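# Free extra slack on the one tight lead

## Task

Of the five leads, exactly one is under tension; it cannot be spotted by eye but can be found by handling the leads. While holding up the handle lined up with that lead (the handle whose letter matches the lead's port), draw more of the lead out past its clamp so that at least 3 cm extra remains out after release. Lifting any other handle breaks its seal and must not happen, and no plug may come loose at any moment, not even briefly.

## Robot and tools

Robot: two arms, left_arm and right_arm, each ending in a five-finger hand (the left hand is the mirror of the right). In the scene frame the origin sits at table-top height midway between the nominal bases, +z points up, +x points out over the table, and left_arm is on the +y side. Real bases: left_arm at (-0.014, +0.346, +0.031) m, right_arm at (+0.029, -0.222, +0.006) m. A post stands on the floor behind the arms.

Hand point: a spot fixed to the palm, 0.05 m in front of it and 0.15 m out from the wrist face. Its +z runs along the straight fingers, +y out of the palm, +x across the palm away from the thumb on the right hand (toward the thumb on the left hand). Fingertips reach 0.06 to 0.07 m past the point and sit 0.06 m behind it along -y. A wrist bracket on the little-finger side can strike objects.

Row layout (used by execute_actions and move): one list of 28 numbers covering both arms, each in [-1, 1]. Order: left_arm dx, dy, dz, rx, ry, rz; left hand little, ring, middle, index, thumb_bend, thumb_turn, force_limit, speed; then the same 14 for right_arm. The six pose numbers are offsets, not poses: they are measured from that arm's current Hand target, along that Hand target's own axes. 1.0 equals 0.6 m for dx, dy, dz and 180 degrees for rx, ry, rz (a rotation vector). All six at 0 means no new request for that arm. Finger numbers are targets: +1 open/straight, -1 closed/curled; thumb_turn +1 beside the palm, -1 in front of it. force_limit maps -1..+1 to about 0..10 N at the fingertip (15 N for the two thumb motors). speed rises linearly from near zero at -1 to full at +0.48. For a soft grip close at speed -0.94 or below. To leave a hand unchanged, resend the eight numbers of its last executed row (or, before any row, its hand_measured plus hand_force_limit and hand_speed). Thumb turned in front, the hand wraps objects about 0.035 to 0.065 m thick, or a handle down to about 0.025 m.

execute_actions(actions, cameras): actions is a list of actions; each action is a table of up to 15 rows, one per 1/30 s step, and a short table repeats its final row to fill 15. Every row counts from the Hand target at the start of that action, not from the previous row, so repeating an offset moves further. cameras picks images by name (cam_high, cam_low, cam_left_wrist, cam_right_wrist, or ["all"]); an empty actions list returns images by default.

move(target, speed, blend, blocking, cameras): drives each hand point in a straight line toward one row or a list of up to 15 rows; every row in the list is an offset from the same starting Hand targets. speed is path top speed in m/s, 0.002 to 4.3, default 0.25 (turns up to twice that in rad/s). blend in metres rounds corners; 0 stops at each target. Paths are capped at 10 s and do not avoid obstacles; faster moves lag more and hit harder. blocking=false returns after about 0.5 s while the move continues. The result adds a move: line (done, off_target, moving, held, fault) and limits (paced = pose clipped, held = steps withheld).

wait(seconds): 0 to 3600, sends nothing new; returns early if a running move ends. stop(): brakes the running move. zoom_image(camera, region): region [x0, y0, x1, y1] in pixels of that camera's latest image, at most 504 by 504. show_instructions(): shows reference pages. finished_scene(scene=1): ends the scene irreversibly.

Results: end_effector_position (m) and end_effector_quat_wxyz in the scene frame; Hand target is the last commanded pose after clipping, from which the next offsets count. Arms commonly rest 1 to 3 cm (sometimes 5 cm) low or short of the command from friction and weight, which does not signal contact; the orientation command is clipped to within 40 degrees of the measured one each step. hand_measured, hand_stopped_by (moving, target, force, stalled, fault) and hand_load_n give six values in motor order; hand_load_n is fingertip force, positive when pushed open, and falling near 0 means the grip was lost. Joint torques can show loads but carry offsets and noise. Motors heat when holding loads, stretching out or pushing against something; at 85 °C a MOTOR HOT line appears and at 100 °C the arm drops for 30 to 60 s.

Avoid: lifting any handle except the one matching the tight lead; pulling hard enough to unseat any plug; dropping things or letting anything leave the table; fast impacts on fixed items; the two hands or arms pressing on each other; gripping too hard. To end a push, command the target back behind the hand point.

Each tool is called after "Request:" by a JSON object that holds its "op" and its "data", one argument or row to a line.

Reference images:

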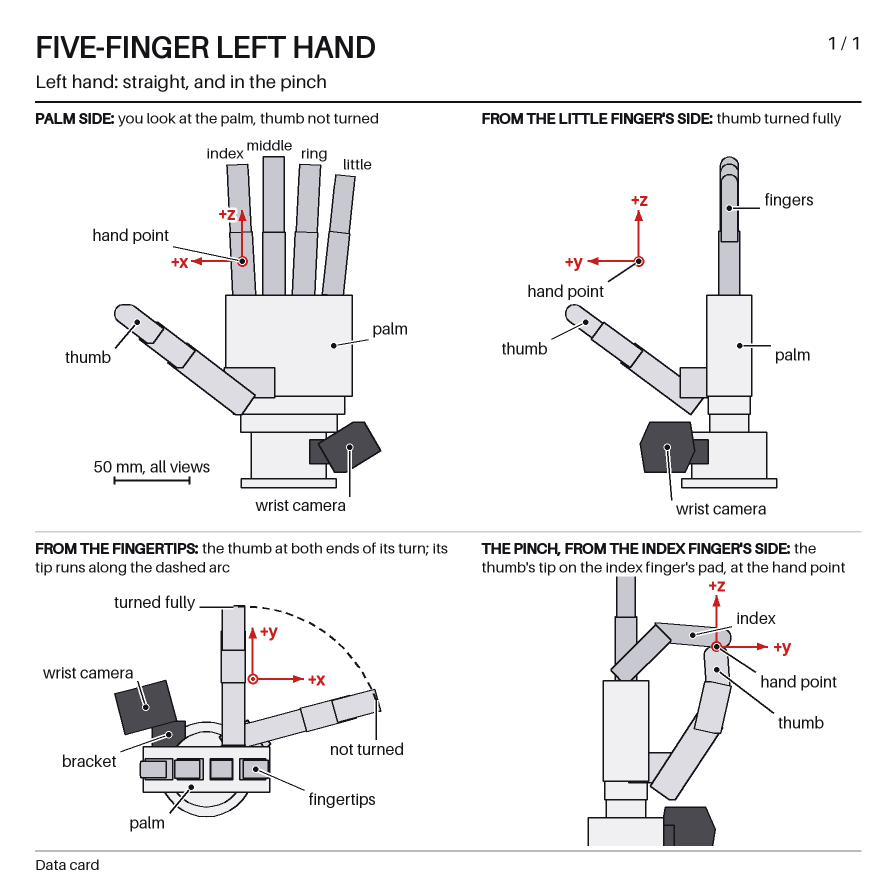

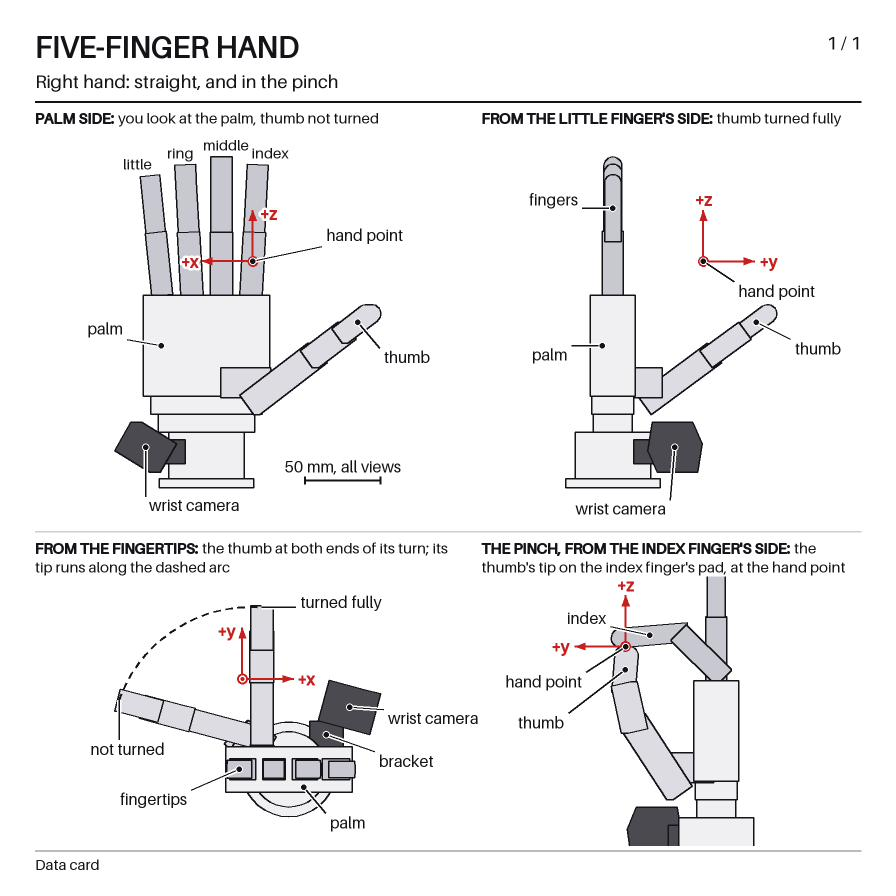

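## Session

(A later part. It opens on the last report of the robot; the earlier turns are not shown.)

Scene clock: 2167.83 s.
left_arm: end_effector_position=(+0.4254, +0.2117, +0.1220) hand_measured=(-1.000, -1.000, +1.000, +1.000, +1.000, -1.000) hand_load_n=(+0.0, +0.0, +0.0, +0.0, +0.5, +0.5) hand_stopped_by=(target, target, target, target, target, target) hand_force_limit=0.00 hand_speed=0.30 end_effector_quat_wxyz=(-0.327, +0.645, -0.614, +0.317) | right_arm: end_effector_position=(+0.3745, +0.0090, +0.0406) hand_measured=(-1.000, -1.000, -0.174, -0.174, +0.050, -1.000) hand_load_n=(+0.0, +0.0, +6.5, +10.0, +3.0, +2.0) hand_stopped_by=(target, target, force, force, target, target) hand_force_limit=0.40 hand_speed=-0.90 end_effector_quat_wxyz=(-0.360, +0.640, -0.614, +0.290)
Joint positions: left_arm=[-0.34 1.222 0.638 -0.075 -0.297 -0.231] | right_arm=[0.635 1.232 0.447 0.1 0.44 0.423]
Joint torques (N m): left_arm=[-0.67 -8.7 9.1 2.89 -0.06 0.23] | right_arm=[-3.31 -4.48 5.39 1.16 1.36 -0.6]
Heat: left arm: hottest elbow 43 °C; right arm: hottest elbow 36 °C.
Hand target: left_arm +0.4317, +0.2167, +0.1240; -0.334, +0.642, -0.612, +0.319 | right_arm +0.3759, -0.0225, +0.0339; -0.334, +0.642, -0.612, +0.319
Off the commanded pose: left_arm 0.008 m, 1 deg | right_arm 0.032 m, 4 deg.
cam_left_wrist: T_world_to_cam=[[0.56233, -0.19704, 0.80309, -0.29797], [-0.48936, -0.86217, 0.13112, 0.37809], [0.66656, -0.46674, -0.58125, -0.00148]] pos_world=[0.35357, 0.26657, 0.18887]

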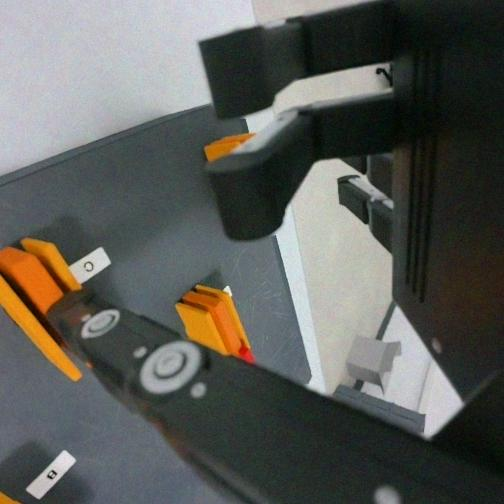

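Request:
{"op": "execute_actions", "data": {
  "actions": [
    [[0.0167,0.004,0.003,0,0,0,-1,-1,1,1,1,-1,0,0.3,0,0,0,0,0,0,-1,-1,-0.45,-0.45,0.05,-1,0.4,-0.9]]
  ]
}}

Request:
{"op": "execute_actions", "data": {
  "actions": [
    [[0.0167,0,0,0,0,0,-1,-1,1,1,1,-1,0,0.3,0,0,0,0,0,0,-1,-1,-0.45,-0.45,0.05,-1,0.4,-0.9]]
  ],
  "cameras": ["cam_left_wrist"]
}}

Scene clock: 2172.40 s.
left_arm: end_effector_position=(+0.4274, +0.2142, +0.1169) hand_measured=(-1.000, -1.000, +1.000, +1.000, +1.000, -1.000) hand_load_n=(+0.0, +0.0, +0.5, +0.0, +0.0, +0.0) hand_stopped_by=(target, target, target, target, target, target) hand_force_limit=0.00 hand_speed=0.30 end_effector_quat_wxyz=(-0.332, +0.647, -0.612, +0.310) | right_arm: end_effector_position=(+0.3745, +0.0090, +0.0406) hand_measured=(-1.000, -1.000, -0.174, -0.174, +0.050, -1.000) hand_load_n=(+0.0, +0.0, +6.5, +10.0, +3.0, +1.5) hand_stopped_by=(target, target, force, force, target, target) hand_force_limit=0.40 hand_speed=-0.90 end_effector_quat_wxyz=(-0.360, +0.640, -0.614, +0.290)
Joint positions: left_arm=[-0.34 1.238 0.638 -0.065 -0.312 -0.231] | right_arm=[0.635 1.232 0.447 0.1 0.44 0.423]
Joint torques (N m): left_arm=[-2.84 -8.7 9.54 2.76 -0.34 0.04] | right_arm=[-3.25 -4.48 5.41 1.21 1.36 -0.6]
Heat: left arm: hottest elbow 43 °C; right arm: hottest elbow 36 °C.
Hand target: left_arm +0.4323, +0.2067, +0.1211; -0.334, +0.642, -0.612, +0.319 | right_arm +0.3759, -0.0225, +0.0339; -0.334, +0.642, -0.612, +0.319
Off the commanded pose: left_arm 0.010 m, 1 deg | right_arm 0.032 m, 4 deg.

Scene clock: 2173.10 s.
left_arm: end_effector_position=(+0.4256, +0.2084, +0.1163) hand_measured=(-1.000, -1.000, +1.000, +1.000, +1.000, -1.000) hand_load_n=(+0.0, +0.0, +0.0, -0.5, +0.0, -0.5) hand_stopped_by=(target, target, target, target, target, target) hand_force_limit=0.00 hand_speed=0.30 end_effector_quat_wxyz=(-0.336, +0.645, -0.613, +0.308) | right_arm: end_effector_position=(+0.3745, +0.0090, +0.0406) hand_measured=(-1.000, -1.000, -0.174, -0.174, +0.050, -1.000) hand_load_n=(+0.0, +0.0, +6.5, +10.0, +3.0, +1.5) hand_stopped_by=(target, target, force, force, target, target) hand_force_limit=0.40 hand_speed=-0.90 end_effector_quat_wxyz=(-0.360, +0.640, -0.614, +0.290)
Joint positions: left_arm=[-0.363 1.241 0.638 -0.065 -0.336 -0.237] | right_arm=[0.635 1.232 0.447 0.1 0.44 0.423]
Joint torques (N m): left_arm=[-3.19 -8.06 10.22 2.58 -0.21 -0.07] | right_arm=[-3.25 -4.48 5.38 1.17 1.37 -0.6]
Heat: left arm: hottest elbow 43 °C; right arm: hottest elbow 36 °C.
Hand target: left_arm +0.4328, +0.1968, +0.1211; -0.334, +0.642, -0.612, +0.319 | right_arm +0.3759, -0.0225, +0.0339; -0.334, +0.642, -0.612, +0.319
Off the commanded pose: left_arm 0.014 m, 1 deg | right_arm 0.032 m, 4 deg.
cam_left_wrist: T_world_to_cam=[[0.56464, -0.20679, 0.79901, -0.29268], [-0.47884, -0.87059, 0.11307, 0.37547], [0.67223, -0.44645, -0.59059, -0.01207]] pos_world=[0.35316, 0.26097, 0.18427]

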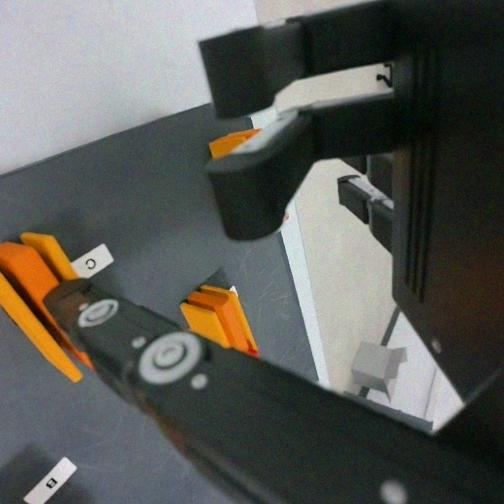

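Request:
{"op": "execute_actions", "data": {
  "actions": [
    [[0.0133,-0.004,-0.003,0,0,0,-1,-1,1,1,1,-1,0,0.3,0,0,0,0,0,0,-1,-1,-0.45,-0.45,0.05,-1,0.4,-0.9]]
  ]
}}

Request:
{"op": "execute_actions", "data": {
  "actions": [
    [[0.0133,0,0,0,0,0,-1,-1,1,1,1,-1,0,0.3,0,0,0,0,0,0,-1,-1,-0.45,-0.45,0.05,-1,0.4,-0.9]]
  ],
  "cameras": ["cam_left_wrist"]
}}

Request:
{"op": "zoom_image", "data": {
  "camera": "cam_left_wrist",
  "region": [0, 220, 150, 400]
}}

Scene clock: 2177.83 s.
left_arm: end_effector_position=(+0.4243, +0.2044, +0.1162) hand_measured=(-1.000, -1.000, +1.000, +1.000, +1.000, -1.000) hand_load_n=(+0.5, +0.0, +0.0, +0.0, -0.5, -1.0) hand_stopped_by=(target, target, target, target, target, target) hand_force_limit=0.00 hand_speed=0.30 end_effector_quat_wxyz=(-0.339, +0.643, -0.614, +0.307) | right_arm: end_effector_position=(+0.3745, +0.0090, +0.0406) hand_measured=(-1.000, -1.000, -0.174, -0.174, +0.050, -1.000) hand_load_n=(+0.0, +0.0, +6.5, +10.0, +3.0, +1.5) hand_stopped_by=(target, target, force, force, target, target) hand_force_limit=0.40 hand_speed=-0.90 end_effector_quat_wxyz=(-0.360, +0.640, -0.614, +0.290)
Joint positions: left_arm=[-0.38 1.242 0.638 -0.065 -0.355 -0.241] | right_arm=[0.635 1.232 0.447 0.1 0.44 0.423]
Joint torques (N m): left_arm=[-3.55 -7.88 11.23 2.03 -0.16 -0.17] | right_arm=[-3.43 -4.42 5.35 1.18 1.36 -0.6]
Heat: left arm: hottest elbow 43 °C; right arm: hottest elbow 36 °C.
Hand target: left_arm +0.4331, +0.1888, +0.1241; -0.334, +0.642, -0.612, +0.319 | right_arm +0.3759, -0.0225, +0.0339; -0.334, +0.642, -0.612, +0.319
Off the commanded pose: left_arm 0.020 m, 2 deg | right_arm 0.032 m, 4 deg.

Scene clock: 2178.53 s.
left_arm: end_effector_position=(+0.4251, +0.2029, +0.1161) hand_measured=(-1.000, -1.000, +1.000, +1.000, +1.000, -1.000) hand_load_n=(+0.0, +0.0, +0.0, +0.0, +0.0, -1.0) hand_stopped_by=(target, target, target, target, target, target) hand_force_limit=0.00 hand_speed=0.30 end_effector_quat_wxyz=(-0.346, +0.643, -0.612, +0.303) | right_arm: end_effector_position=(+0.3745, +0.0090, +0.0406) hand_measured=(-1.000, -1.000, -0.174, -0.174, +0.050, -1.000) hand_load_n=(+0.0, +0.0, +6.5, +10.0, +3.0, +1.5) hand_stopped_by=(target, target, force, force, target, target) hand_force_limit=0.40 hand_speed=-0.90 end_effector_quat_wxyz=(-0.360, +0.640, -0.614, +0.290)
Joint positions: left_arm=[-0.392 1.248 0.642 -0.065 -0.379 -0.245] | right_arm=[0.635 1.232 0.447 0.1 0.44 0.423]
Joint torques (N m): left_arm=[-4.13 -7.71 11.58 1.84 0.19 -0.27] | right_arm=[-3.19 -4.48 5.41 1.18 1.37 -0.6]
Heat: left arm: hottest elbow 43 °C; right arm: hottest elbow 36 °C.
Hand target: left_arm +0.4334, +0.1809, +0.1240; -0.334, +0.642, -0.612, +0.319 | right_arm +0.3759, -0.0225, +0.0339; -0.334, +0.642, -0.612, +0.319
Off the commanded pose: left_arm 0.025 m, 2 deg | right_arm 0.032 m, 4 deg.
cam_left_wrist: T_world_to_cam=[[0.5609, -0.21738, 0.79883, -0.28963], [-0.47202, -0.87668, 0.09286, 0.3712], [0.68014, -0.42915, -0.59434, -0.02072]] pos_world=[0.35176, 0.25357, 0.18458]

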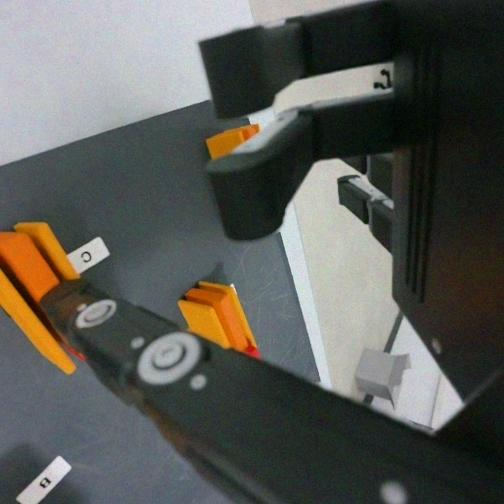

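Scaled by 2.800.

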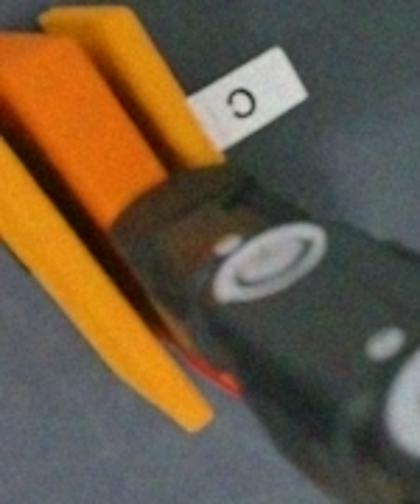

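Request:
{"op": "execute_actions", "data": {
  "actions": [
    [[0.0167,0,0,0,0,0,-1,-1,1,1,1,-1,0,0.3,0,0,0,0,0,0,-1,-1,-0.45,-0.45,0.05,-1,0.4,-0.9]]
  ]
}}

Request:
{"op": "execute_actions", "data": {
  "actions": [
    [[0.0167,0,0,0,0,0,-1,-1,1,1,1,-1,0,0.3,0,0,0,0,0,0,-1,-1,-0.45,-0.45,0.05,-1,0.4,-0.9]]
  ],
  "cameras": ["cam_left_wrist"]
}}

Request:
{"op": "zoom_image", "data": {
  "camera": "cam_left_wrist",
  "region": [0, 220, 150, 400]
}}

Scene clock: 2183.60 s.
left_arm: end_effector_position=(+0.4259, +0.2021, +0.1158) hand_measured=(-1.000, -1.000, +1.000, +1.000, +1.000, -1.000) hand_load_n=(+0.0, +0.0, +0.0, +0.0, +0.0, -1.5) hand_stopped_by=(target, target, target, target, target, target) hand_force_limit=0.00 hand_speed=0.30 end_effector_quat_wxyz=(-0.352, +0.644, -0.612, +0.295) | right_arm: end_effector_position=(+0.3745, +0.0090, +0.0406) hand_measured=(-1.000, -1.000, -0.174, -0.174, +0.050, -1.000) hand_load_n=(+0.0, +0.0, +6.5, +10.0, +3.0, +1.5) hand_stopped_by=(target, target, force, force, target, target) hand_force_limit=0.40 hand_speed=-0.90 end_effector_quat_wxyz=(-0.360, +0.640, -0.614, +0.290)
Joint positions: left_arm=[-0.405 1.256 0.651 -0.076 -0.407 -0.247] | right_arm=[0.635 1.232 0.447 0.1 0.44 0.423]
Joint torques (N m): left_arm=[-5.19 -7.59 11.73 1.96 0.56 -0.41] | right_arm=[-3.25 -4.48 5.35 1.16 1.37 -0.59]
Heat: left arm: hottest elbow 42 °C; right arm: hottest elbow 36 °C.
Hand target: left_arm +0.4339, +0.1707, +0.1242; -0.334, +0.642, -0.612, +0.319 | right_arm +0.3759, -0.0225, +0.0339; -0.334, +0.642, -0.612, +0.319
Off the commanded pose: left_arm 0.033 m, 3 deg | right_arm 0.032 m, 4 deg.

Scene clock: 2184.30 s.
left_arm: end_effector_position=(+0.4261, +0.2014, +0.1151) hand_measured=(-1.000, -1.000, +1.000, +1.000, +1.000, -1.000) hand_load_n=(+0.0, +0.0, +0.0, +0.0, +0.0, -1.0) hand_stopped_by=(target, target, target, target, target, target) hand_force_limit=0.00 hand_speed=0.30 end_effector_quat_wxyz=(-0.359, +0.642, -0.614, +0.286) | right_arm: end_effector_position=(+0.3745, +0.0090, +0.0406) hand_measured=(-1.000, -1.000, -0.174, -0.174, +0.050, -1.000) hand_load_n=(+0.0, +0.0, +6.5, +10.0, +3.0, +1.5) hand_stopped_by=(target, target, force, force, target, target) hand_force_limit=0.40 hand_speed=-0.90 end_effector_quat_wxyz=(-0.360, +0.640, -0.614, +0.290)
Joint positions: left_arm=[-0.417 1.263 0.66 -0.088 -0.433 -0.245] | right_arm=[0.635 1.232 0.447 0.1 0.44 0.423]
Joint torques (N m): left_arm=[-6.07 -7.65 11.92 2.07 0.91 -0.61] | right_arm=[-3.25 -4.42 5.37 1.17 1.37 -0.59]
Heat: left arm: hottest elbow 42 °C; right arm: hottest elbow 36 °C.
Hand target: left_arm +0.4344, +0.1609, +0.1240; -0.334, +0.642, -0.612, +0.319 | right_arm +0.3759, -0.0225, +0.0339; -0.334, +0.642, -0.612, +0.319
Off the commanded pose: left_arm 0.042 m, 5 deg | right_arm 0.032 m, 4 deg.
cam_left_wrist: T_world_to_cam=[[0.56979, -0.23883, 0.78632, -0.28772], [-0.45639, -0.88768, 0.0611, 0.3696], [0.68341, -0.39368, -0.61479, -0.02872]] pos_world=[0.35225, 0.24807, 0.18599]

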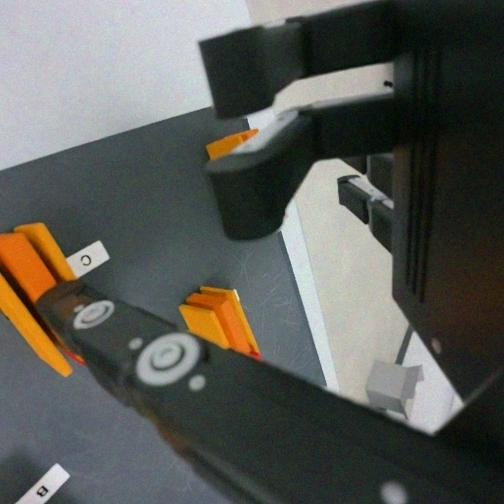

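Scaled by 2.800.

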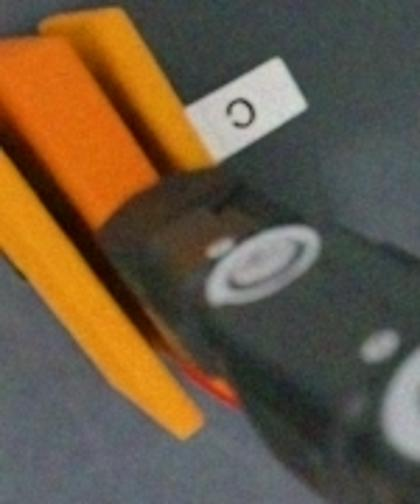

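Request:
{"op": "execute_actions", "data": {
  "actions": [
    [[0.0167,0,0,0,0,0,-1,-1,1,1,1,-1,0,0.3,0,0,0,0,0,0,-1,-1,-0.45,-0.45,0.05,-1,0.4,-0.9]]
  ]
}}

Request:
{"op": "execute_actions", "data": {
  "actions": [
    [[0.0167,0,0,0,0,0,-1,-1,1,1,1,-1,0,0.3,0,0,0,0,0,0,-1,-1,-0.45,-0.45,0.05,-1,0.4,-0.9]]
  ],
  "cameras": ["cam_left_wrist"]
}}

Request:
{"op": "zoom_image", "data": {
  "camera": "cam_left_wrist",
  "region": [0, 220, 150, 400]
}}

Scene clock: 2189.73 s.
left_arm: end_effector_position=(+0.4260, +0.2004, +0.1146) hand_measured=(-1.000, -1.000, +1.000, +1.000, +1.000, -1.000) hand_load_n=(+0.0, +0.0, +0.0, +0.0, +0.0, -1.5) hand_stopped_by=(target, target, target, target, target, target) hand_force_limit=0.00 hand_speed=0.30 end_effector_quat_wxyz=(-0.365, +0.640, -0.617, +0.277) | right_arm: end_effector_position=(+0.3745, +0.0090, +0.0406) hand_measured=(-1.000, -1.000, -0.174, -0.174, +0.050, -1.000) hand_load_n=(+0.0, +0.0, +6.5, +10.0, +3.0, +1.5) hand_stopped_by=(target, target, force, force, target, target) hand_force_limit=0.40 hand_speed=-0.90 end_effector_quat_wxyz=(-0.360, +0.640, -0.614, +0.290)
Joint positions: left_arm=[-0.43 1.271 0.669 -0.101 -0.458 -0.241] | right_arm=[0.635 1.232 0.447 0.1 0.44 0.423]
Joint torques (N m): left_arm=[-6.83 -7.53 12.12 2.17 1.23 -0.81] | right_arm=[-3.37 -4.42 5.41 1.17 1.36 -0.6]
Heat: left arm: hottest elbow 42 °C; right arm: hottest elbow 36 °C.
Hand target: left_arm +0.4348, +0.1508, +0.1241; -0.334, +0.642, -0.612, +0.319 | right_arm +0.3759, -0.0225, +0.0339; -0.334, +0.642, -0.612, +0.319
Off the commanded pose: left_arm 0.051 m, 6 deg | right_arm 0.032 m, 4 deg.

Scene clock: 2190.43 s.
left_arm: end_effector_position=(+0.4258, +0.1994, +0.1142) hand_measured=(-1.000, -1.000, +1.000, +1.000, +1.000, -1.000) hand_load_n=(+0.0, +0.0, +0.0, +0.0, +0.0, -2.0) hand_stopped_by=(target, target, target, target, target, target) hand_force_limit=0.00 hand_speed=0.30 end_effector_quat_wxyz=(-0.371, +0.637, -0.620, +0.268) | right_arm: end_effector_position=(+0.3745, +0.0090, +0.0406) hand_measured=(-1.000, -1.000, -0.174, -0.174, +0.050, -1.000) hand_load_n=(+0.0, +0.0, +6.5, +10.0, +3.0, +1.5) hand_stopped_by=(target, target, force, force, target, target) hand_force_limit=0.40 hand_speed=-0.90 end_effector_quat_wxyz=(-0.360, +0.640, -0.614, +0.290)
Joint positions: left_arm=[-0.443 1.279 0.679 -0.115 -0.481 -0.236] | right_arm=[0.635 1.232 0.447 0.1 0.44 0.423]
Joint torques (N m): left_arm=[-7.71 -7.47 12.38 2.28 1.55 -1.02] | right_arm=[-3.25 -4.42 5.38 1.16 1.37 -0.58]
Heat: left arm: hottest elbow 43 °C; right arm: hottest elbow 36 °C.
Hand target: left_arm +0.4355, +0.1408, +0.1243; -0.334, +0.642, -0.612, +0.319 | right_arm +0.3759, -0.0225, +0.0339; -0.334, +0.642, -0.612, +0.319
Off the commanded pose: left_arm 0.060 m, 7 deg | right_arm 0.032 m, 4 deg.
cam_left_wrist: T_world_to_cam=[[0.57909, -0.27075, 0.76899, -0.28294], [-0.45054, -0.8924, 0.02508, 0.37028], [0.67946, -0.36099, -0.63877, -0.03205]] pos_world=[0.35245, 0.24226, 0.18781]

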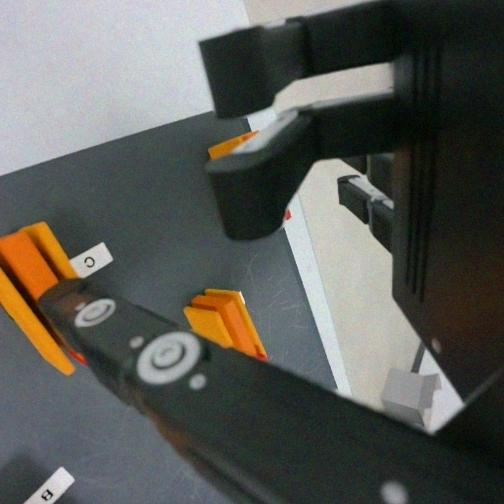

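Scaled by 2.800.

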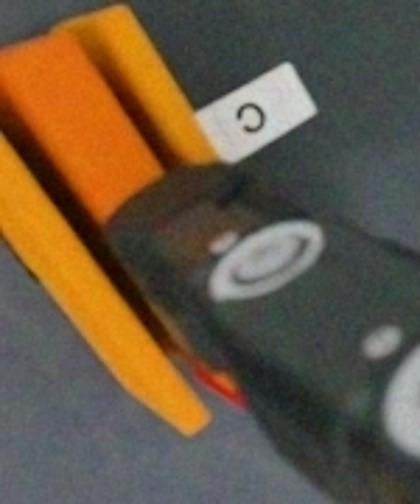

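Request:
{"op": "move", "data": {
  "target": [
    [-0.105,-0.004,-0.003,0,0,0,-1,-1,1,1,1,-1,0,0.3,0,0,0,0,0,0,-1,-1,-0.45,-0.45,0.05,-1,0.4,-0.9],
    [-0.105,-0.0819,-0.0574,0,0,0,-1,-1,1,1,1,-1,0,0.3,0,0,0,0,0,0,-1,-1,-0.45,-0.45,0.05,-1,0.4,-0.9]
  ],
  "speed": 0.1,
  "cameras": ["cam_left_wrist"]
}}

Scene clock: 2233.53 s.
left_arm: end_effector_position=(+0.4165, +0.2044, +0.1609) hand_measured=(-1.000, -1.000, +1.000, +1.000, +1.000, -1.000) hand_load_n=(+0.0, +0.0, +0.0, +0.0, +0.0, +0.0) hand_stopped_by=(target, target, target, target, target, target) hand_force_limit=0.00 hand_speed=0.30 end_effector_quat_wxyz=(-0.328, +0.637, -0.629, +0.302) | right_arm: end_effector_position=(+0.3745, +0.0090, +0.0406) hand_measured=(-1.000, -1.000, -0.174, -0.174, +0.050, -1.000) hand_load_n=(+0.0, +0.0, +6.5, +10.0, +3.0, +1.5) hand_stopped_by=(target, target, force, force, target, target) hand_force_limit=0.40 hand_speed=-0.90 end_effector_quat_wxyz=(-0.360, +0.640, -0.614, +0.290)
Joint positions: left_arm=[-0.375 1.15 0.715 -0.253 -0.325 -0.221] | right_arm=[0.635 1.232 0.447 0.1 0.44 0.423]
Joint torques (N m): left_arm=[-0.73 -9.58 12.72 1.87 -0.09 -0.11] | right_arm=[-3.19 -4.42 5.38 1.16 1.35 -0.59]
Heat: left arm: hottest elbow 45 °C; right arm: hottest elbow 36 °C.
Hand target: left_arm +0.4324, +0.2038, +0.1842; -0.334, +0.642, -0.612, +0.319 | right_arm +0.3759, -0.0225, +0.0339; -0.334, +0.642, -0.612, +0.319
Off the commanded pose: left_arm 0.028 m, 3 deg | right_arm 0.032 m, 4 deg.
move: off_target (left_arm)
cam_left_wrist: T_world_to_cam=[[0.5759, -0.23421, 0.78325, -0.32044], [-0.50248, -0.85715, 0.11315, 0.36968], [0.64487, -0.45873, -0.61132, 0.03586]] pos_world=[0.34718, 0.25827, 0.23108]

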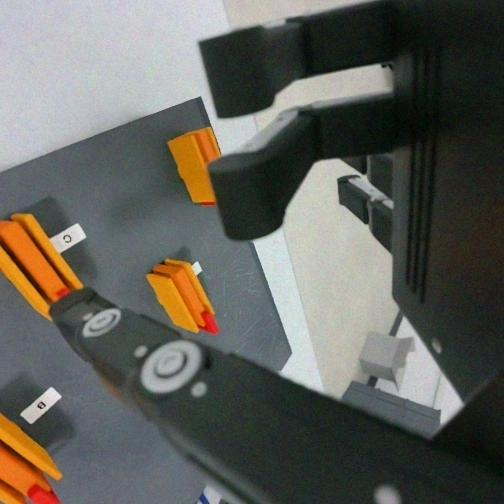

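Request:
{"op": "execute_actions", "data": {
  "actions": [
    [[0,0,0,0,0,0,1,1,1,1,1,1,0,0.3,0,0,0,0,0,0,-1,-1,-0.45,-0.45,0.05,-1,0.4,-0.9]],
    [[0,0,0,0,0,0,1,1,1,1,1,1,0,0.3,0,0,0,0,0,0,-1,-1,-0.45,-0.45,0.05,-1,0.4,-0.9]]
  ]
}}

Request:
{"op": "move", "data": {
  "target": [
    [0.0204,0.0646,-0.0219,0.194,0,0,1,1,1,1,1,1,0,0.3,0,0,0,0,0,0,-1,-1,-0.45,-0.45,0.05,-1,0.4,-0.9],
    [0.0204,0.1275,0.0221,0.194,0,0,1,1,1,1,1,1,0,0.3,0,0,0,0,0,0,-1,-1,-0.45,-0.45,0.05,-1,0.4,-0.9]
  ],
  "speed": 0.08,
  "cameras": ["cam_left_wrist", "cam_high"]
}}

Scene clock: 2242.73 s.
left_arm: end_effector_position=(+0.4164, +0.2044, +0.1608) hand_measured=(+1.000, +1.000, +1.000, +1.000, +1.000, +1.000) hand_load_n=(+0.0, +0.0, +0.0, -0.5, +0.0, +0.0) hand_stopped_by=(target, target, target, target, target, target) hand_force_limit=0.00 hand_speed=0.30 end_effector_quat_wxyz=(-0.328, +0.637, -0.628, +0.302) | right_arm: end_effector_position=(+0.3745, +0.0090, +0.0406) hand_measured=(-1.000, -1.000, -0.174, -0.174, +0.050, -1.000) hand_load_n=(+0.0, +0.0, +6.5, +10.0, +3.0, +1.5) hand_stopped_by=(target, target, force, force, target, target) hand_force_limit=0.40 hand_speed=-0.90 end_effector_quat_wxyz=(-0.360, +0.640, -0.614, +0.290)
Joint positions: left_arm=[-0.375 1.15 0.715 -0.254 -0.325 -0.223] | right_arm=[0.635 1.232 0.447 0.1 0.44 0.423]
Joint torques (N m): left_arm=[-0.73 -9.17 12.85 1.91 -0.09 -0.1] | right_arm=[-3.25 -4.42 5.44 1.17 1.37 -0.59]
Heat: left arm: hottest elbow 44 °C; right arm: hottest elbow 35 °C.
Hand target: left_arm +0.4324, +0.2038, +0.1842; -0.334, +0.642, -0.612, +0.319 | right_arm +0.3759, -0.0225, +0.0339; -0.334, +0.642, -0.612, +0.319
Off the commanded pose: left_arm 0.028 m, 3 deg | right_arm 0.032 m, 4 deg.

Scene clock: 2248.00 s.
left_arm: end_effector_position=(+0.4019, +0.1962, +0.1097) hand_measured=(+1.000, +1.000, +1.000, +1.000, +1.000, +1.000) hand_load_n=(+0.0, +0.0, +0.0, +0.0, +0.0, +0.0) hand_stopped_by=(target, target, target, target, target, target) hand_force_limit=0.00 hand_speed=0.30 end_effector_quat_wxyz=(+0.509, -0.522, +0.486, -0.482) | right_arm: end_effector_position=(+0.3745, +0.0090, +0.0406) hand_measured=(-1.000, -1.000, -0.174, -0.174, +0.050, -1.000) hand_load_n=(+0.0, +0.5, +6.5, +10.5, +3.0, +1.5) hand_stopped_by=(target, target, force, force, target, target) hand_force_limit=0.40 hand_speed=-0.90 end_effector_quat_wxyz=(-0.360, +0.640, -0.614, +0.290)
Joint positions: left_arm=[-0.544 1.538 0.247 1.27 -0.595 -0.019] | right_arm=[0.635 1.232 0.447 0.1 0.44 0.423]
Joint torques (N m): left_arm=[-3.25 -8.59 4.16 3.12 -0.17 0.24] | right_arm=[-3.49 -4.37 5.39 1.13 1.37 -0.6]
Heat: left arm: hottest elbow 44 °C; right arm: hottest elbow 35 °C.
Hand target: left_arm +0.4000, +0.1899, +0.1139; +0.511, -0.513, +0.488, -0.488 | right_arm +0.3759, -0.0225, +0.0339; -0.334, +0.642, -0.612, +0.319
Off the commanded pose: left_arm 0.008 m, 1 deg | right_arm 0.032 m, 4 deg.
move: done
cam_left_wrist: T_world_to_cam=[[0.00995, -0.22059, 0.97532, -0.07022], [-0.4513, -0.87137, -0.19247, 0.37679], [0.89232, -0.43824, -0.10822, -0.14847]] pos_world=[0.30322, 0.24777, 0.12494]
Images, in order (width x height): cam_high 504x504, cam_left_wrist 504x504.

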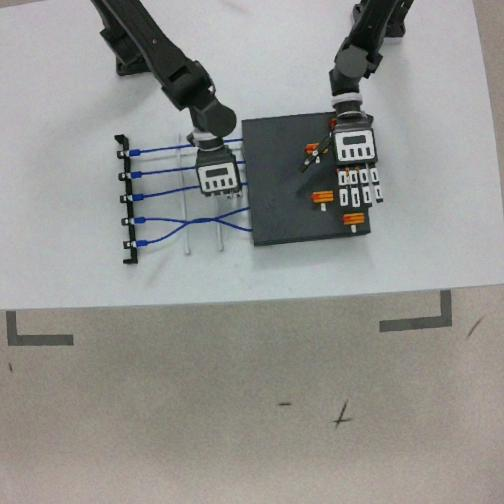

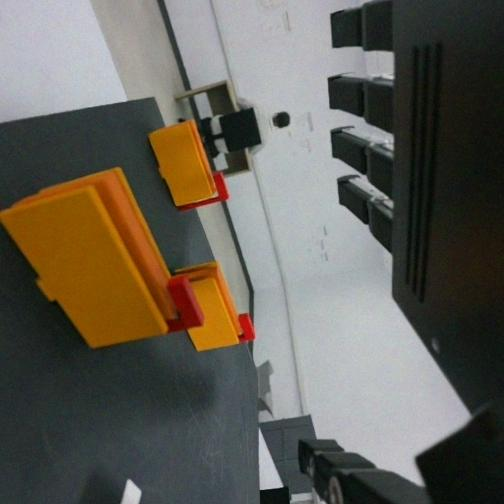

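Request:
{"op": "zoom_image", "data": {
  "camera": "cam_left_wrist",
  "region": [0, 150, 210, 360]
}}

Request:
{"op": "zoom_image", "data": {
  "camera": "cam_left_wrist",
  "region": [130, 100, 270, 240]
}}

Request:
{"op": "zoom_image", "data": {
  "camera": "cam_left_wrist",
  "region": [20, 260, 70, 310]
}}

Scaled by 2.400.

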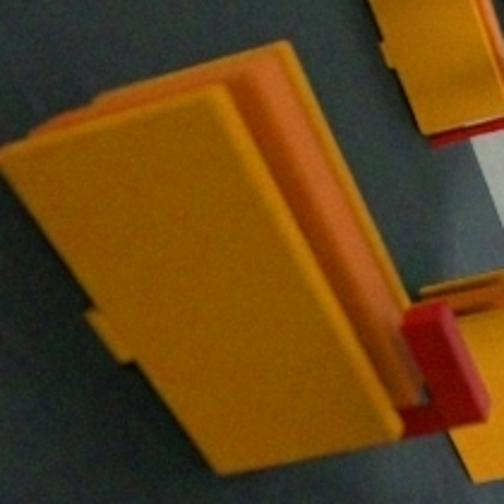

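Scaled by 3.600.

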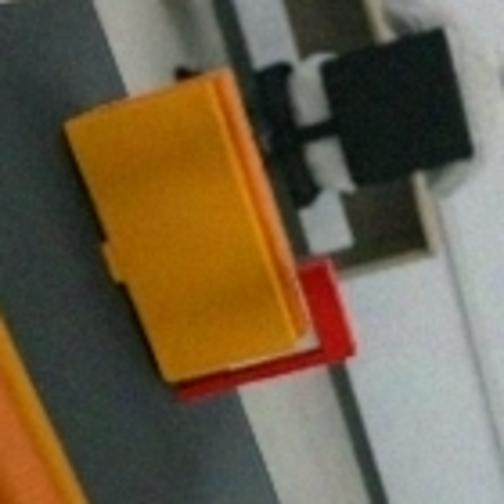

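Scaled by 10.080.

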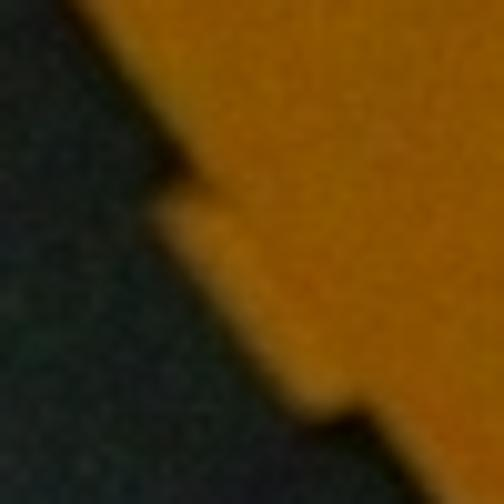

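Request:
{"op": "move", "data": {
  "target": [-0.0261,-0.0600,-0.0705,-0.022,0,0,1,1,1,1,1,1,0,0.3,0,0,0,0,0,0,-1,-1,-0.45,-0.45,0.05,-1,0.4,-0.9],
  "speed": 0.08
}}

Request:
{"op": "execute_actions", "data": {
  "actions": [
    [[0,0,0,0,0,0,-1,-1,0.5,0.5,0.15,1,0,0.3,0,0,0,0,0,0,-1,-1,-0.45,-0.45,0.05,-1,0.4,-0.9]],
    [[0,0,0,0,0,0,-1,-1,0.5,0.5,0.15,-1,0,0.3,0,0,0,0,0,0,-1,-1,-0.45,-0.45,0.05,-1,0.4,-0.9]],
    [[0,0,0,0,0,0,-1,-1,0.5,0.5,0.15,-1,0,0.3,0,0,0,0,0,0,-1,-1,-0.45,-0.45,0.05,-1,0.4,-0.9]]
  ],
  "cameras": ["cam_left_wrist"]
}}

Scene clock: 2279.40 s.
left_arm: end_effector_position=(+0.3585, +0.2110, +0.1502) hand_measured=(+1.000, +1.000, +1.000, +1.000, +1.000, +1.000) hand_load_n=(+0.0, +0.0, +0.0, -0.5, +0.0, +0.0) hand_stopped_by=(target, target, target, target, target, target) hand_force_limit=0.00 hand_speed=0.30 end_effector_quat_wxyz=(+0.501, -0.529, +0.503, -0.465) | right_arm: end_effector_position=(+0.3745, +0.0090, +0.0406) hand_measured=(-1.000, -1.000, -0.174, -0.174, +0.050, -1.000) hand_load_n=(+0.0, +0.0, +6.5, +10.0, +3.0, +2.0) hand_stopped_by=(target, target, force, force, target, target) hand_force_limit=0.40 hand_speed=-0.90 end_effector_quat_wxyz=(-0.360, +0.640, -0.614, +0.290)
Joint positions: left_arm=[-0.583 1.074 0.184 0.808 -0.631 -0.038] | right_arm=[0.635 1.232 0.447 0.1 0.44 0.423]
Joint torques (N m): left_arm=[-3.25 -4.42 7.54 2.24 -0.19 -0.14] | right_arm=[-3.25 -4.48 5.38 1.11 1.36 -0.6]
Heat: left arm: hottest elbow 40 °C; right arm: hottest elbow 35 °C.
Hand target: left_arm +0.3570, +0.2036, +0.1498; +0.493, -0.530, +0.504, -0.471 | right_arm +0.3759, -0.0225, +0.0339; -0.334, +0.642, -0.612, +0.319
Off the commanded pose: left_arm 0.008 m, 1 deg | right_arm 0.032 m, 4 deg.
move: done

Scene clock: 2281.10 s.
left_arm: end_effector_position=(+0.3585, +0.2109, +0.1502) hand_measured=(-1.000, -1.000, +0.500, +0.500, +0.150, -1.000) hand_load_n=(+0.0, +0.0, -0.5, +0.0, +0.0, +0.0) hand_stopped_by=(target, target, target, target, target, target) hand_force_limit=0.00 hand_speed=0.30 end_effector_quat_wxyz=(+0.500, -0.530, +0.502, -0.465) | right_arm: end_effector_position=(+0.3745, +0.0090, +0.0406) hand_measured=(-1.000, -1.000, -0.174, -0.174, +0.050, -1.000) hand_load_n=(+0.5, +0.0, +6.5, +10.0, +3.0, +1.5) hand_stopped_by=(target, target, force, force, target, target) hand_force_limit=0.40 hand_speed=-0.90 end_effector_quat_wxyz=(-0.360, +0.640, -0.614, +0.290)
Joint positions: left_arm=[-0.583 1.074 0.184 0.808 -0.631 -0.039] | right_arm=[0.635 1.232 0.447 0.1 0.44 0.423]
Joint torques (N m): left_arm=[-3.19 -4.37 7.46 2.1 -0.19 -0.09] | right_arm=[-3.37 -4.37 5.38 1.17 1.37 -0.6]
Heat: left arm: hottest elbow 40 °C; right arm: hottest elbow 35 °C.
Hand target: left_arm +0.3570, +0.2036, +0.1498; +0.493, -0.530, +0.504, -0.471 | right_arm +0.3759, -0.0225, +0.0339; -0.334, +0.642, -0.612, +0.319
Off the commanded pose: left_arm 0.007 m, 1 deg | right_arm 0.032 m, 4 deg.
cam_left_wrist: T_world_to_cam=[[0.05812, -0.23363, 0.97059, -0.11988], [-0.4615, -0.86839, -0.1814, 0.3792], [0.88523, -0.43739, -0.1583, -0.08897]] pos_world=[0.26073, 0.26237, 0.17105]

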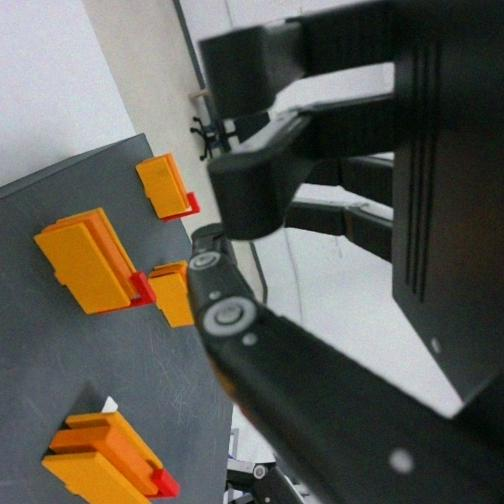

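Request:
{"op": "move", "data": {
  "target": [0.01,0.0632,0.004,0,0,0,-1,-1,0.5,0.5,0.15,-1,0,0.3,0,0,0,0,0,0,-1,-1,-0.45,-0.45,0.05,-1,0.4,-0.9],
  "speed": 0.06,
  "cameras": ["cam_left_wrist", "cam_high"]
}}

Scene clock: 2286.67 s.
left_arm: end_effector_position=(+0.3583, +0.2051, +0.1077) hand_measured=(-1.000, -1.000, +0.500, +0.500, +0.150, -1.000) hand_load_n=(+0.0, +0.0, +0.0, +0.0, +0.0, +0.0) hand_stopped_by=(target, target, target, target, target, target) hand_force_limit=0.00 hand_speed=0.30 end_effector_quat_wxyz=(+0.498, -0.531, +0.510, -0.458) | right_arm: end_effector_position=(+0.3745, +0.0090, +0.0406) hand_measured=(-1.000, -1.000, -0.174, -0.174, +0.050, -1.000) hand_load_n=(+0.0, +0.5, +6.0, +10.0, +3.0, +1.5) hand_stopped_by=(target, target, force, force, target, target) hand_force_limit=0.40 hand_speed=-0.90 end_effector_quat_wxyz=(-0.360, +0.640, -0.614, +0.290)
Joint positions: left_arm=[-0.605 1.334 0.159 1.068 -0.653 -0.043] | right_arm=[0.635 1.232 0.447 0.1 0.44 0.423]
Joint torques (N m): left_arm=[-3.19 -6.12 5.03 3.04 -0.23 -0.08] | right_arm=[-3.19 -4.48 5.37 1.18 1.37 -0.61]
Heat: left arm: hottest elbow 40 °C; right arm: hottest elbow 35 °C.
Hand target: left_arm +0.3570, +0.1975, +0.1119; +0.493, -0.530, +0.504, -0.471 | right_arm +0.3759, -0.0225, +0.0339; -0.334, +0.642, -0.612, +0.319
Off the commanded pose: left_arm 0.009 m, 2 deg | right_arm 0.032 m, 4 deg.
move: done
cam_left_wrist: T_world_to_cam=[[0.07682, -0.24448, 0.96661, -0.08396], [-0.46516, -0.86629, -0.18213, 0.36736], [0.88189, -0.43564, -0.18027, -0.09491]] pos_world=[0.26103, 0.25637, 0.13096]
Images, in order (width x height): cam_high 504x504, cam_left_wrist 504x504.

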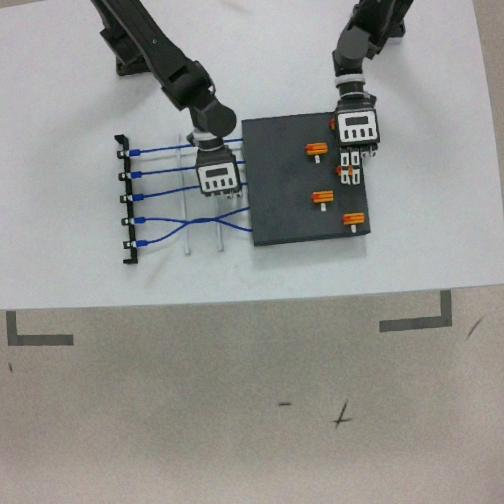

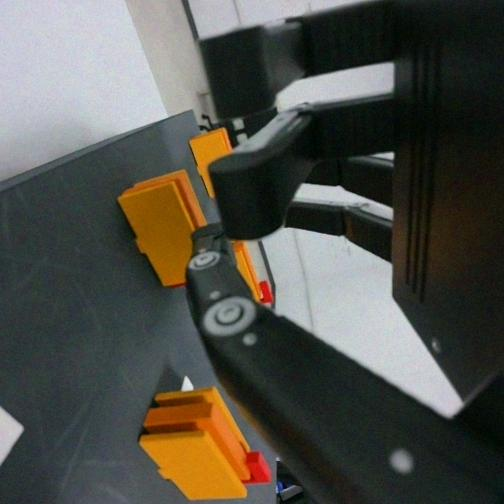

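Request:
{"op": "move", "data": {
  "target": [0,0.0375,0.0027,0,0,0,-1,-1,0.5,0.5,0.15,-1,0,0.3,0,0,0,0,0,0,-1,-1,-0.45,-0.45,0.05,-1,0.4,-0.9],
  "speed": 0.03,
  "cameras": ["cam_left_wrist"]
}}

Request:
{"op": "zoom_image", "data": {
  "camera": "cam_left_wrist",
  "region": [110, 130, 310, 330]
}}

Scene clock: 2298.83 s.
left_arm: end_effector_position=(+0.3592, +0.2045, +0.0866) hand_measured=(-1.000, -1.000, +0.500, +0.500, +0.150, -1.000) hand_load_n=(+0.0, +0.0, +0.0, +0.0, +0.0, +0.0) hand_stopped_by=(target, target, target, target, target, target) hand_force_limit=0.00 hand_speed=0.30 end_effector_quat_wxyz=(+0.498, -0.531, +0.509, -0.459) | right_arm: end_effector_position=(+0.3745, +0.0090, +0.0406) hand_measured=(-1.000, -1.000, -0.174, -0.174, +0.050, -1.000) hand_load_n=(+0.0, +0.0, +6.5, +10.0, +3.0, +1.5) hand_stopped_by=(target, target, force, force, target, target) hand_force_limit=0.40 hand_speed=-0.90 end_effector_quat_wxyz=(-0.360, +0.640, -0.614, +0.290)
Joint positions: left_arm=[-0.605 1.503 0.152 1.248 -0.653 -0.043] | right_arm=[0.635 1.232 0.447 0.1 0.44 0.423]
Joint torques (N m): left_arm=[-3.14 -6.89 3.43 3.07 -0.23 -0.09] | right_arm=[-3.19 -4.42 5.37 1.17 1.37 -0.6]
Motor temperatures (°C): left_arm=[30 27 39 24 26 28] | right_arm=[28 29 35 24 34 28]
Heat: left arm: hottest elbow 39 °C; right arm: hottest elbow 35 °C.
Hand target: left_arm +0.3570, +0.1975, +0.0893; +0.493, -0.530, +0.504, -0.471 | right_arm +0.3759, -0.0225, +0.0339; -0.334, +0.642, -0.612, +0.319
Off the commanded pose: left_arm 0.008 m, 2 deg | right_arm 0.032 m, 4 deg.
move: done
cam_left_wrist: T_world_to_cam=[[0.07345, -0.24219, 0.96744, -0.06316], [-0.46453, -0.86672, -0.1817, 0.36328], [0.88251, -0.43606, -0.17617, -0.10021]] pos_world=[0.26183, 0.25587, 0.10946]

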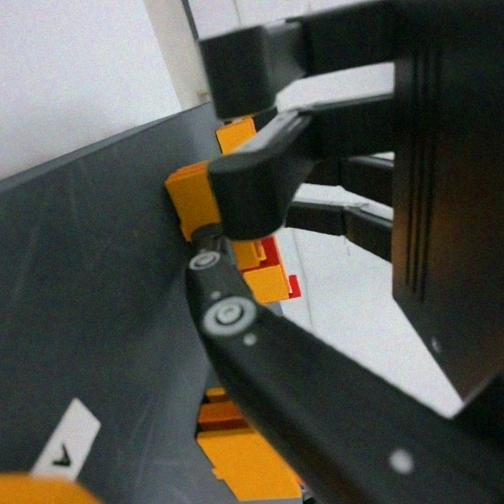

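Scaled by 2.520.

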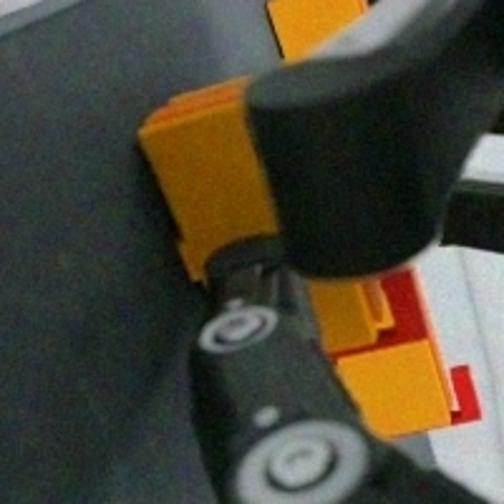

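Request:
{"op": "move", "data": {
  "target": [0,0.0045,0.0103,0,0,0,-1,-1,0.5,0.5,0.15,-1,0,0.3,0,0,0,0,0,0,-1,-1,-0.45,-0.45,0.05,-1,0.4,-0.9],
  "speed": 0.02,
  "cameras": []
}}

Scene clock: 2304.40 s.
left_arm: end_effector_position=(+0.3585, +0.2030, +0.0804) hand_measured=(-1.000, -1.000, +0.500, +0.500, +0.150, -1.000) hand_load_n=(+0.0, +0.0, +0.0, +0.0, +0.0, +0.0) hand_stopped_by=(target, target, target, target, target, target) hand_force_limit=0.00 hand_speed=0.30 end_effector_quat_wxyz=(+0.495, -0.530, +0.514, -0.458) | right_arm: end_effector_position=(+0.3745, +0.0090, +0.0406) hand_measured=(-1.000, -1.000, -0.174, -0.174, +0.050, -1.000) hand_load_n=(+0.0, +0.0, +6.5, +10.0, +3.0, +1.5) hand_stopped_by=(target, target, force, force, target, target) hand_force_limit=0.40 hand_speed=-0.90 end_effector_quat_wxyz=(-0.360, +0.640, -0.614, +0.290)
Joint positions: left_arm=[-0.605 1.534 0.152 1.271 -0.644 -0.043] | right_arm=[0.635 1.232 0.447 0.1 0.44 0.423]
Joint torques (N m): left_arm=[-2.08 -7.06 4.11 2.96 0.05 -0.06] | right_arm=[-3.19 -4.54 5.39 1.2 1.36 -0.59]
Heat: left arm: hottest elbow 39 °C; right arm: hottest elbow 35 °C.
Hand target: left_arm +0.3630, +0.1978, +0.0861; +0.493, -0.530, +0.504, -0.471 | right_arm +0.3759, -0.0225, +0.0339; -0.334, +0.642, -0.612, +0.319
Off the commanded pose: left_arm 0.009 m, 2 deg | right_arm 0.032 m, 4 deg.
move: done

Request:
{"op": "execute_actions", "data": {
  "actions": [
    [[0,-0.009,0.01,0,0,0,-1,-1,0.5,0.5,0.15,-1,0,0.3,0,0,0,0,0,0,-1,-1,-0.45,-0.45,0.05,-1,0.4,-0.9]]
  ],
  "cameras": ["cam_left_wrist"]
}}

Request:
{"op": "zoom_image", "data": {
  "camera": "cam_left_wrist",
  "region": [110, 130, 310, 330]
}}

Scene clock: 2309.07 s.
left_arm: end_effector_position=(+0.3589, +0.1992, +0.0824) hand_measured=(-1.000, -1.000, +0.500, +0.500, +0.150, -1.000) hand_load_n=(+0.0, +0.0, +0.0, +0.0, +0.0, +0.0) hand_stopped_by=(target, target, target, target, target, target) hand_force_limit=0.00 hand_speed=0.30 end_effector_quat_wxyz=(+0.491, -0.526, +0.518, -0.463) | right_arm: end_effector_position=(+0.3745, +0.0090, +0.0406) hand_measured=(-1.000, -1.000, -0.174, -0.174, +0.050, -1.000) hand_load_n=(+0.0, +0.0, +6.5, +10.5, +3.0, +1.5) hand_stopped_by=(target, target, force, force, target, target) hand_force_limit=0.40 hand_speed=-0.90 end_effector_quat_wxyz=(-0.360, +0.640, -0.614, +0.290)
Joint positions: left_arm=[-0.605 1.522 0.154 1.258 -0.627 -0.043] | right_arm=[0.635 1.232 0.447 0.1 0.44 0.423]
Joint torques (N m): left_arm=[-0.73 -8.41 5.18 2.07 0.02 -0.03] | right_arm=[-3.25 -4.37 5.41 1.17 1.37 -0.59]
Heat: left arm: hottest elbow 39 °C; right arm: hottest elbow 35 °C.
Hand target: left_arm +0.3693, +0.1981, +0.0911; +0.493, -0.530, +0.504, -0.471 | right_arm +0.3759, -0.0225, +0.0339; -0.334, +0.642, -0.612, +0.319
Off the commanded pose: left_arm 0.014 m, 2 deg | right_arm 0.032 m, 4 deg.
cam_left_wrist: T_world_to_cam=[[0.07453, -0.24578, 0.96645, -0.05993], [-0.48807, -0.85413, -0.17958, 0.3635], [0.86962, -0.45831, -0.18362, -0.09333]] pos_world=[0.26304, 0.25297, 0.10606]

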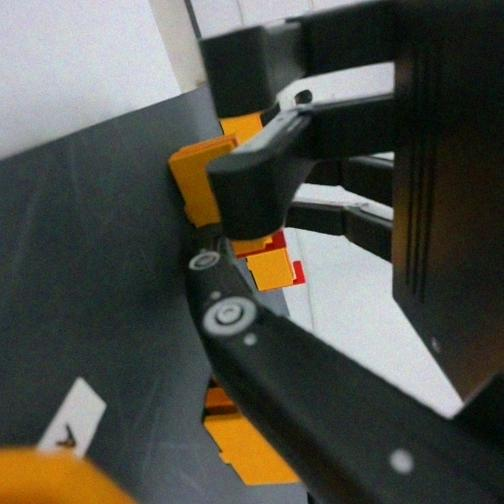

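Scaled by 2.520.

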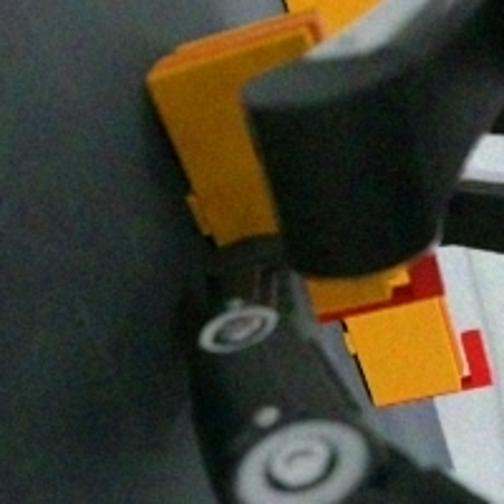

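Request:
{"op": "execute_actions", "data": {
  "actions": [
    [[-0.0165,0,0,0,0,0,-1,-1,0.5,0.5,0.15,-1,0,0.3,0,0,0,0,0,0,-1,-1,-0.45,-0.45,0.05,-1,0.4,-0.9]]
  ]
}}

Scene clock: 2315.33 s.
left_arm: end_effector_position=(+0.3635, +0.2057, +0.0844) hand_measured=(-1.000, -1.000, +0.500, +0.500, +0.150, -1.000) hand_load_n=(+0.0, +0.0, +0.0, +0.0, +0.0, +0.0) hand_stopped_by=(target, target, target, target, target, target) hand_force_limit=0.00 hand_speed=0.30 end_effector_quat_wxyz=(+0.490, -0.527, +0.515, -0.465) | right_arm: end_effector_position=(+0.3745, +0.0090, +0.0406) hand_measured=(-1.000, -1.000, -0.174, -0.174, +0.050, -1.000) hand_load_n=(+0.0, +0.0, +6.5, +10.0, +3.0, +1.5) hand_stopped_by=(target, target, force, force, target, target) hand_force_limit=0.40 hand_speed=-0.90 end_effector_quat_wxyz=(-0.360, +0.640, -0.614, +0.290)
Joint positions: left_arm=[-0.569 1.515 0.154 1.258 -0.592 -0.043] | right_arm=[0.635 1.232 0.447 0.1 0.44 0.423]
Joint torques (N m): left_arm=[-0.73 -8.41 4.04 2.45 0.05 0.01] | right_arm=[-3.31 -4.54 5.38 1.17 1.37 -0.59]
Heat: left arm: hottest elbow 38 °C; right arm: hottest elbow 35 °C.
Hand target: left_arm +0.3688, +0.2080, +0.0911; +0.493, -0.530, +0.504, -0.471 | right_arm +0.3759, -0.0225, +0.0339; -0.334, +0.642, -0.612, +0.319
Off the commanded pose: left_arm 0.009 m, 1 deg | right_arm 0.032 m, 4 deg.

Request:
{"op": "execute_actions", "data": {
  "actions": [
    [[0,0,0,0,0,0,-1,-1,-0.3,-0.3,0.15,-1,-0.2,-0.9,0,0,0,0,0,0,-1,-1,-0.45,-0.45,0.05,-1,0.4,-0.9]],
    [[0,0,0,0,0,0,-1,-1,-0.3,-0.3,0.15,-1,-0.2,-0.9,0,0,0,0,0,0,-1,-1,-0.45,-0.45,0.05,-1,0.4,-0.9]],
    [[0,0,0,0,0,0,-1,-1,-0.3,-0.3,0.15,-1,-0.2,-0.9,0,0,0,0,0,0,-1,-1,-0.45,-0.45,0.05,-1,0.4,-0.9]],
    [[0,0,0,0,0,0,-1,-1,-0.3,-0.3,0.15,-1,-0.2,-0.9,0,0,0,0,0,0,-1,-1,-0.45,-0.45,0.05,-1,0.4,-0.9]],
    [[0,0,0,0,0,0,-1,-1,-0.3,-0.3,0.15,-1,-0.2,-0.9,0,0,0,0,0,0,-1,-1,-0.45,-0.45,0.05,-1,0.4,-0.9]],
    [[0,0,0,0,0,0,-1,-1,-0.3,-0.3,0.15,-1,-0.2,-0.9,0,0,0,0,0,0,-1,-1,-0.45,-0.45,0.05,-1,0.4,-0.9]]
  ],
  "cameras": ["cam_left_wrist"]
}}

Request:
{"op": "zoom_image", "data": {
  "camera": "cam_left_wrist",
  "region": [110, 130, 310, 330]
}}

Scene clock: 2324.53 s.
left_arm: end_effector_position=(+0.3656, +0.2055, +0.0861) hand_measured=(-1.000, -1.000, -0.056, -0.038, +0.150, -1.000) hand_load_n=(+0.0, +0.0, +4.5, +1.0, +2.0, +0.0) hand_stopped_by=(target, target, force, force, target, target) hand_force_limit=-0.20 hand_speed=-0.90 end_effector_quat_wxyz=(+0.491, -0.527, +0.513, -0.467) | right_arm: end_effector_position=(+0.3745, +0.0090, +0.0406) hand_measured=(-1.000, -1.000, -0.174, -0.174, +0.050, -1.000) hand_load_n=(+0.0, +0.0, +6.5, +10.0, +3.0, +1.5) hand_stopped_by=(target, target, force, force, target, target) hand_force_limit=0.40 hand_speed=-0.90 end_effector_quat_wxyz=(-0.360, +0.640, -0.614, +0.290)
Joint positions: left_arm=[-0.566 1.514 0.158 1.257 -0.591 -0.043] | right_arm=[0.635 1.232 0.447 0.1 0.44 0.423]
Joint torques (N m): left_arm=[-1.03 -8.35 3.79 2.47 0.01 0] | right_arm=[-3.31 -4.48 5.44 1.18 1.37 -0.6]
Heat: left arm: hottest elbow 38 °C; right arm: hottest elbow 35 °C.
Hand target: left_arm +0.3689, +0.2079, +0.0912; +0.493, -0.530, +0.504, -0.471 | right_arm +0.3759, -0.0225, +0.0339; -0.334, +0.642, -0.612, +0.319
Off the commanded pose: left_arm 0.006 m, 1 deg | right_arm 0.032 m, 4 deg.
cam_left_wrist: T_world_to_cam=[[0.06819, -0.2367, 0.96919, -0.06232], [-0.48438, -0.85712, -0.17526, 0.37165], [0.8722, -0.4575, -0.1731, -0.09753]] pos_world=[0.26934, 0.25917, 0.10866]

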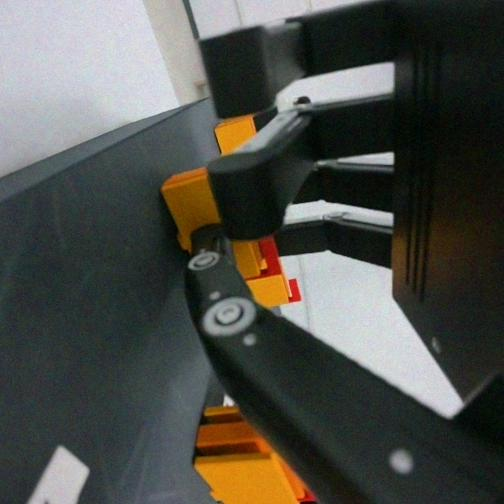

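Scaled by 2.520.

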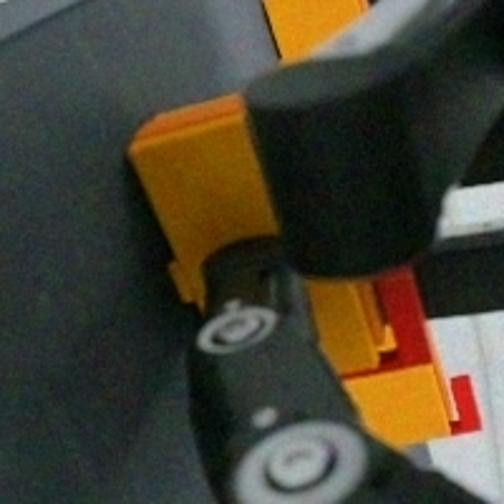

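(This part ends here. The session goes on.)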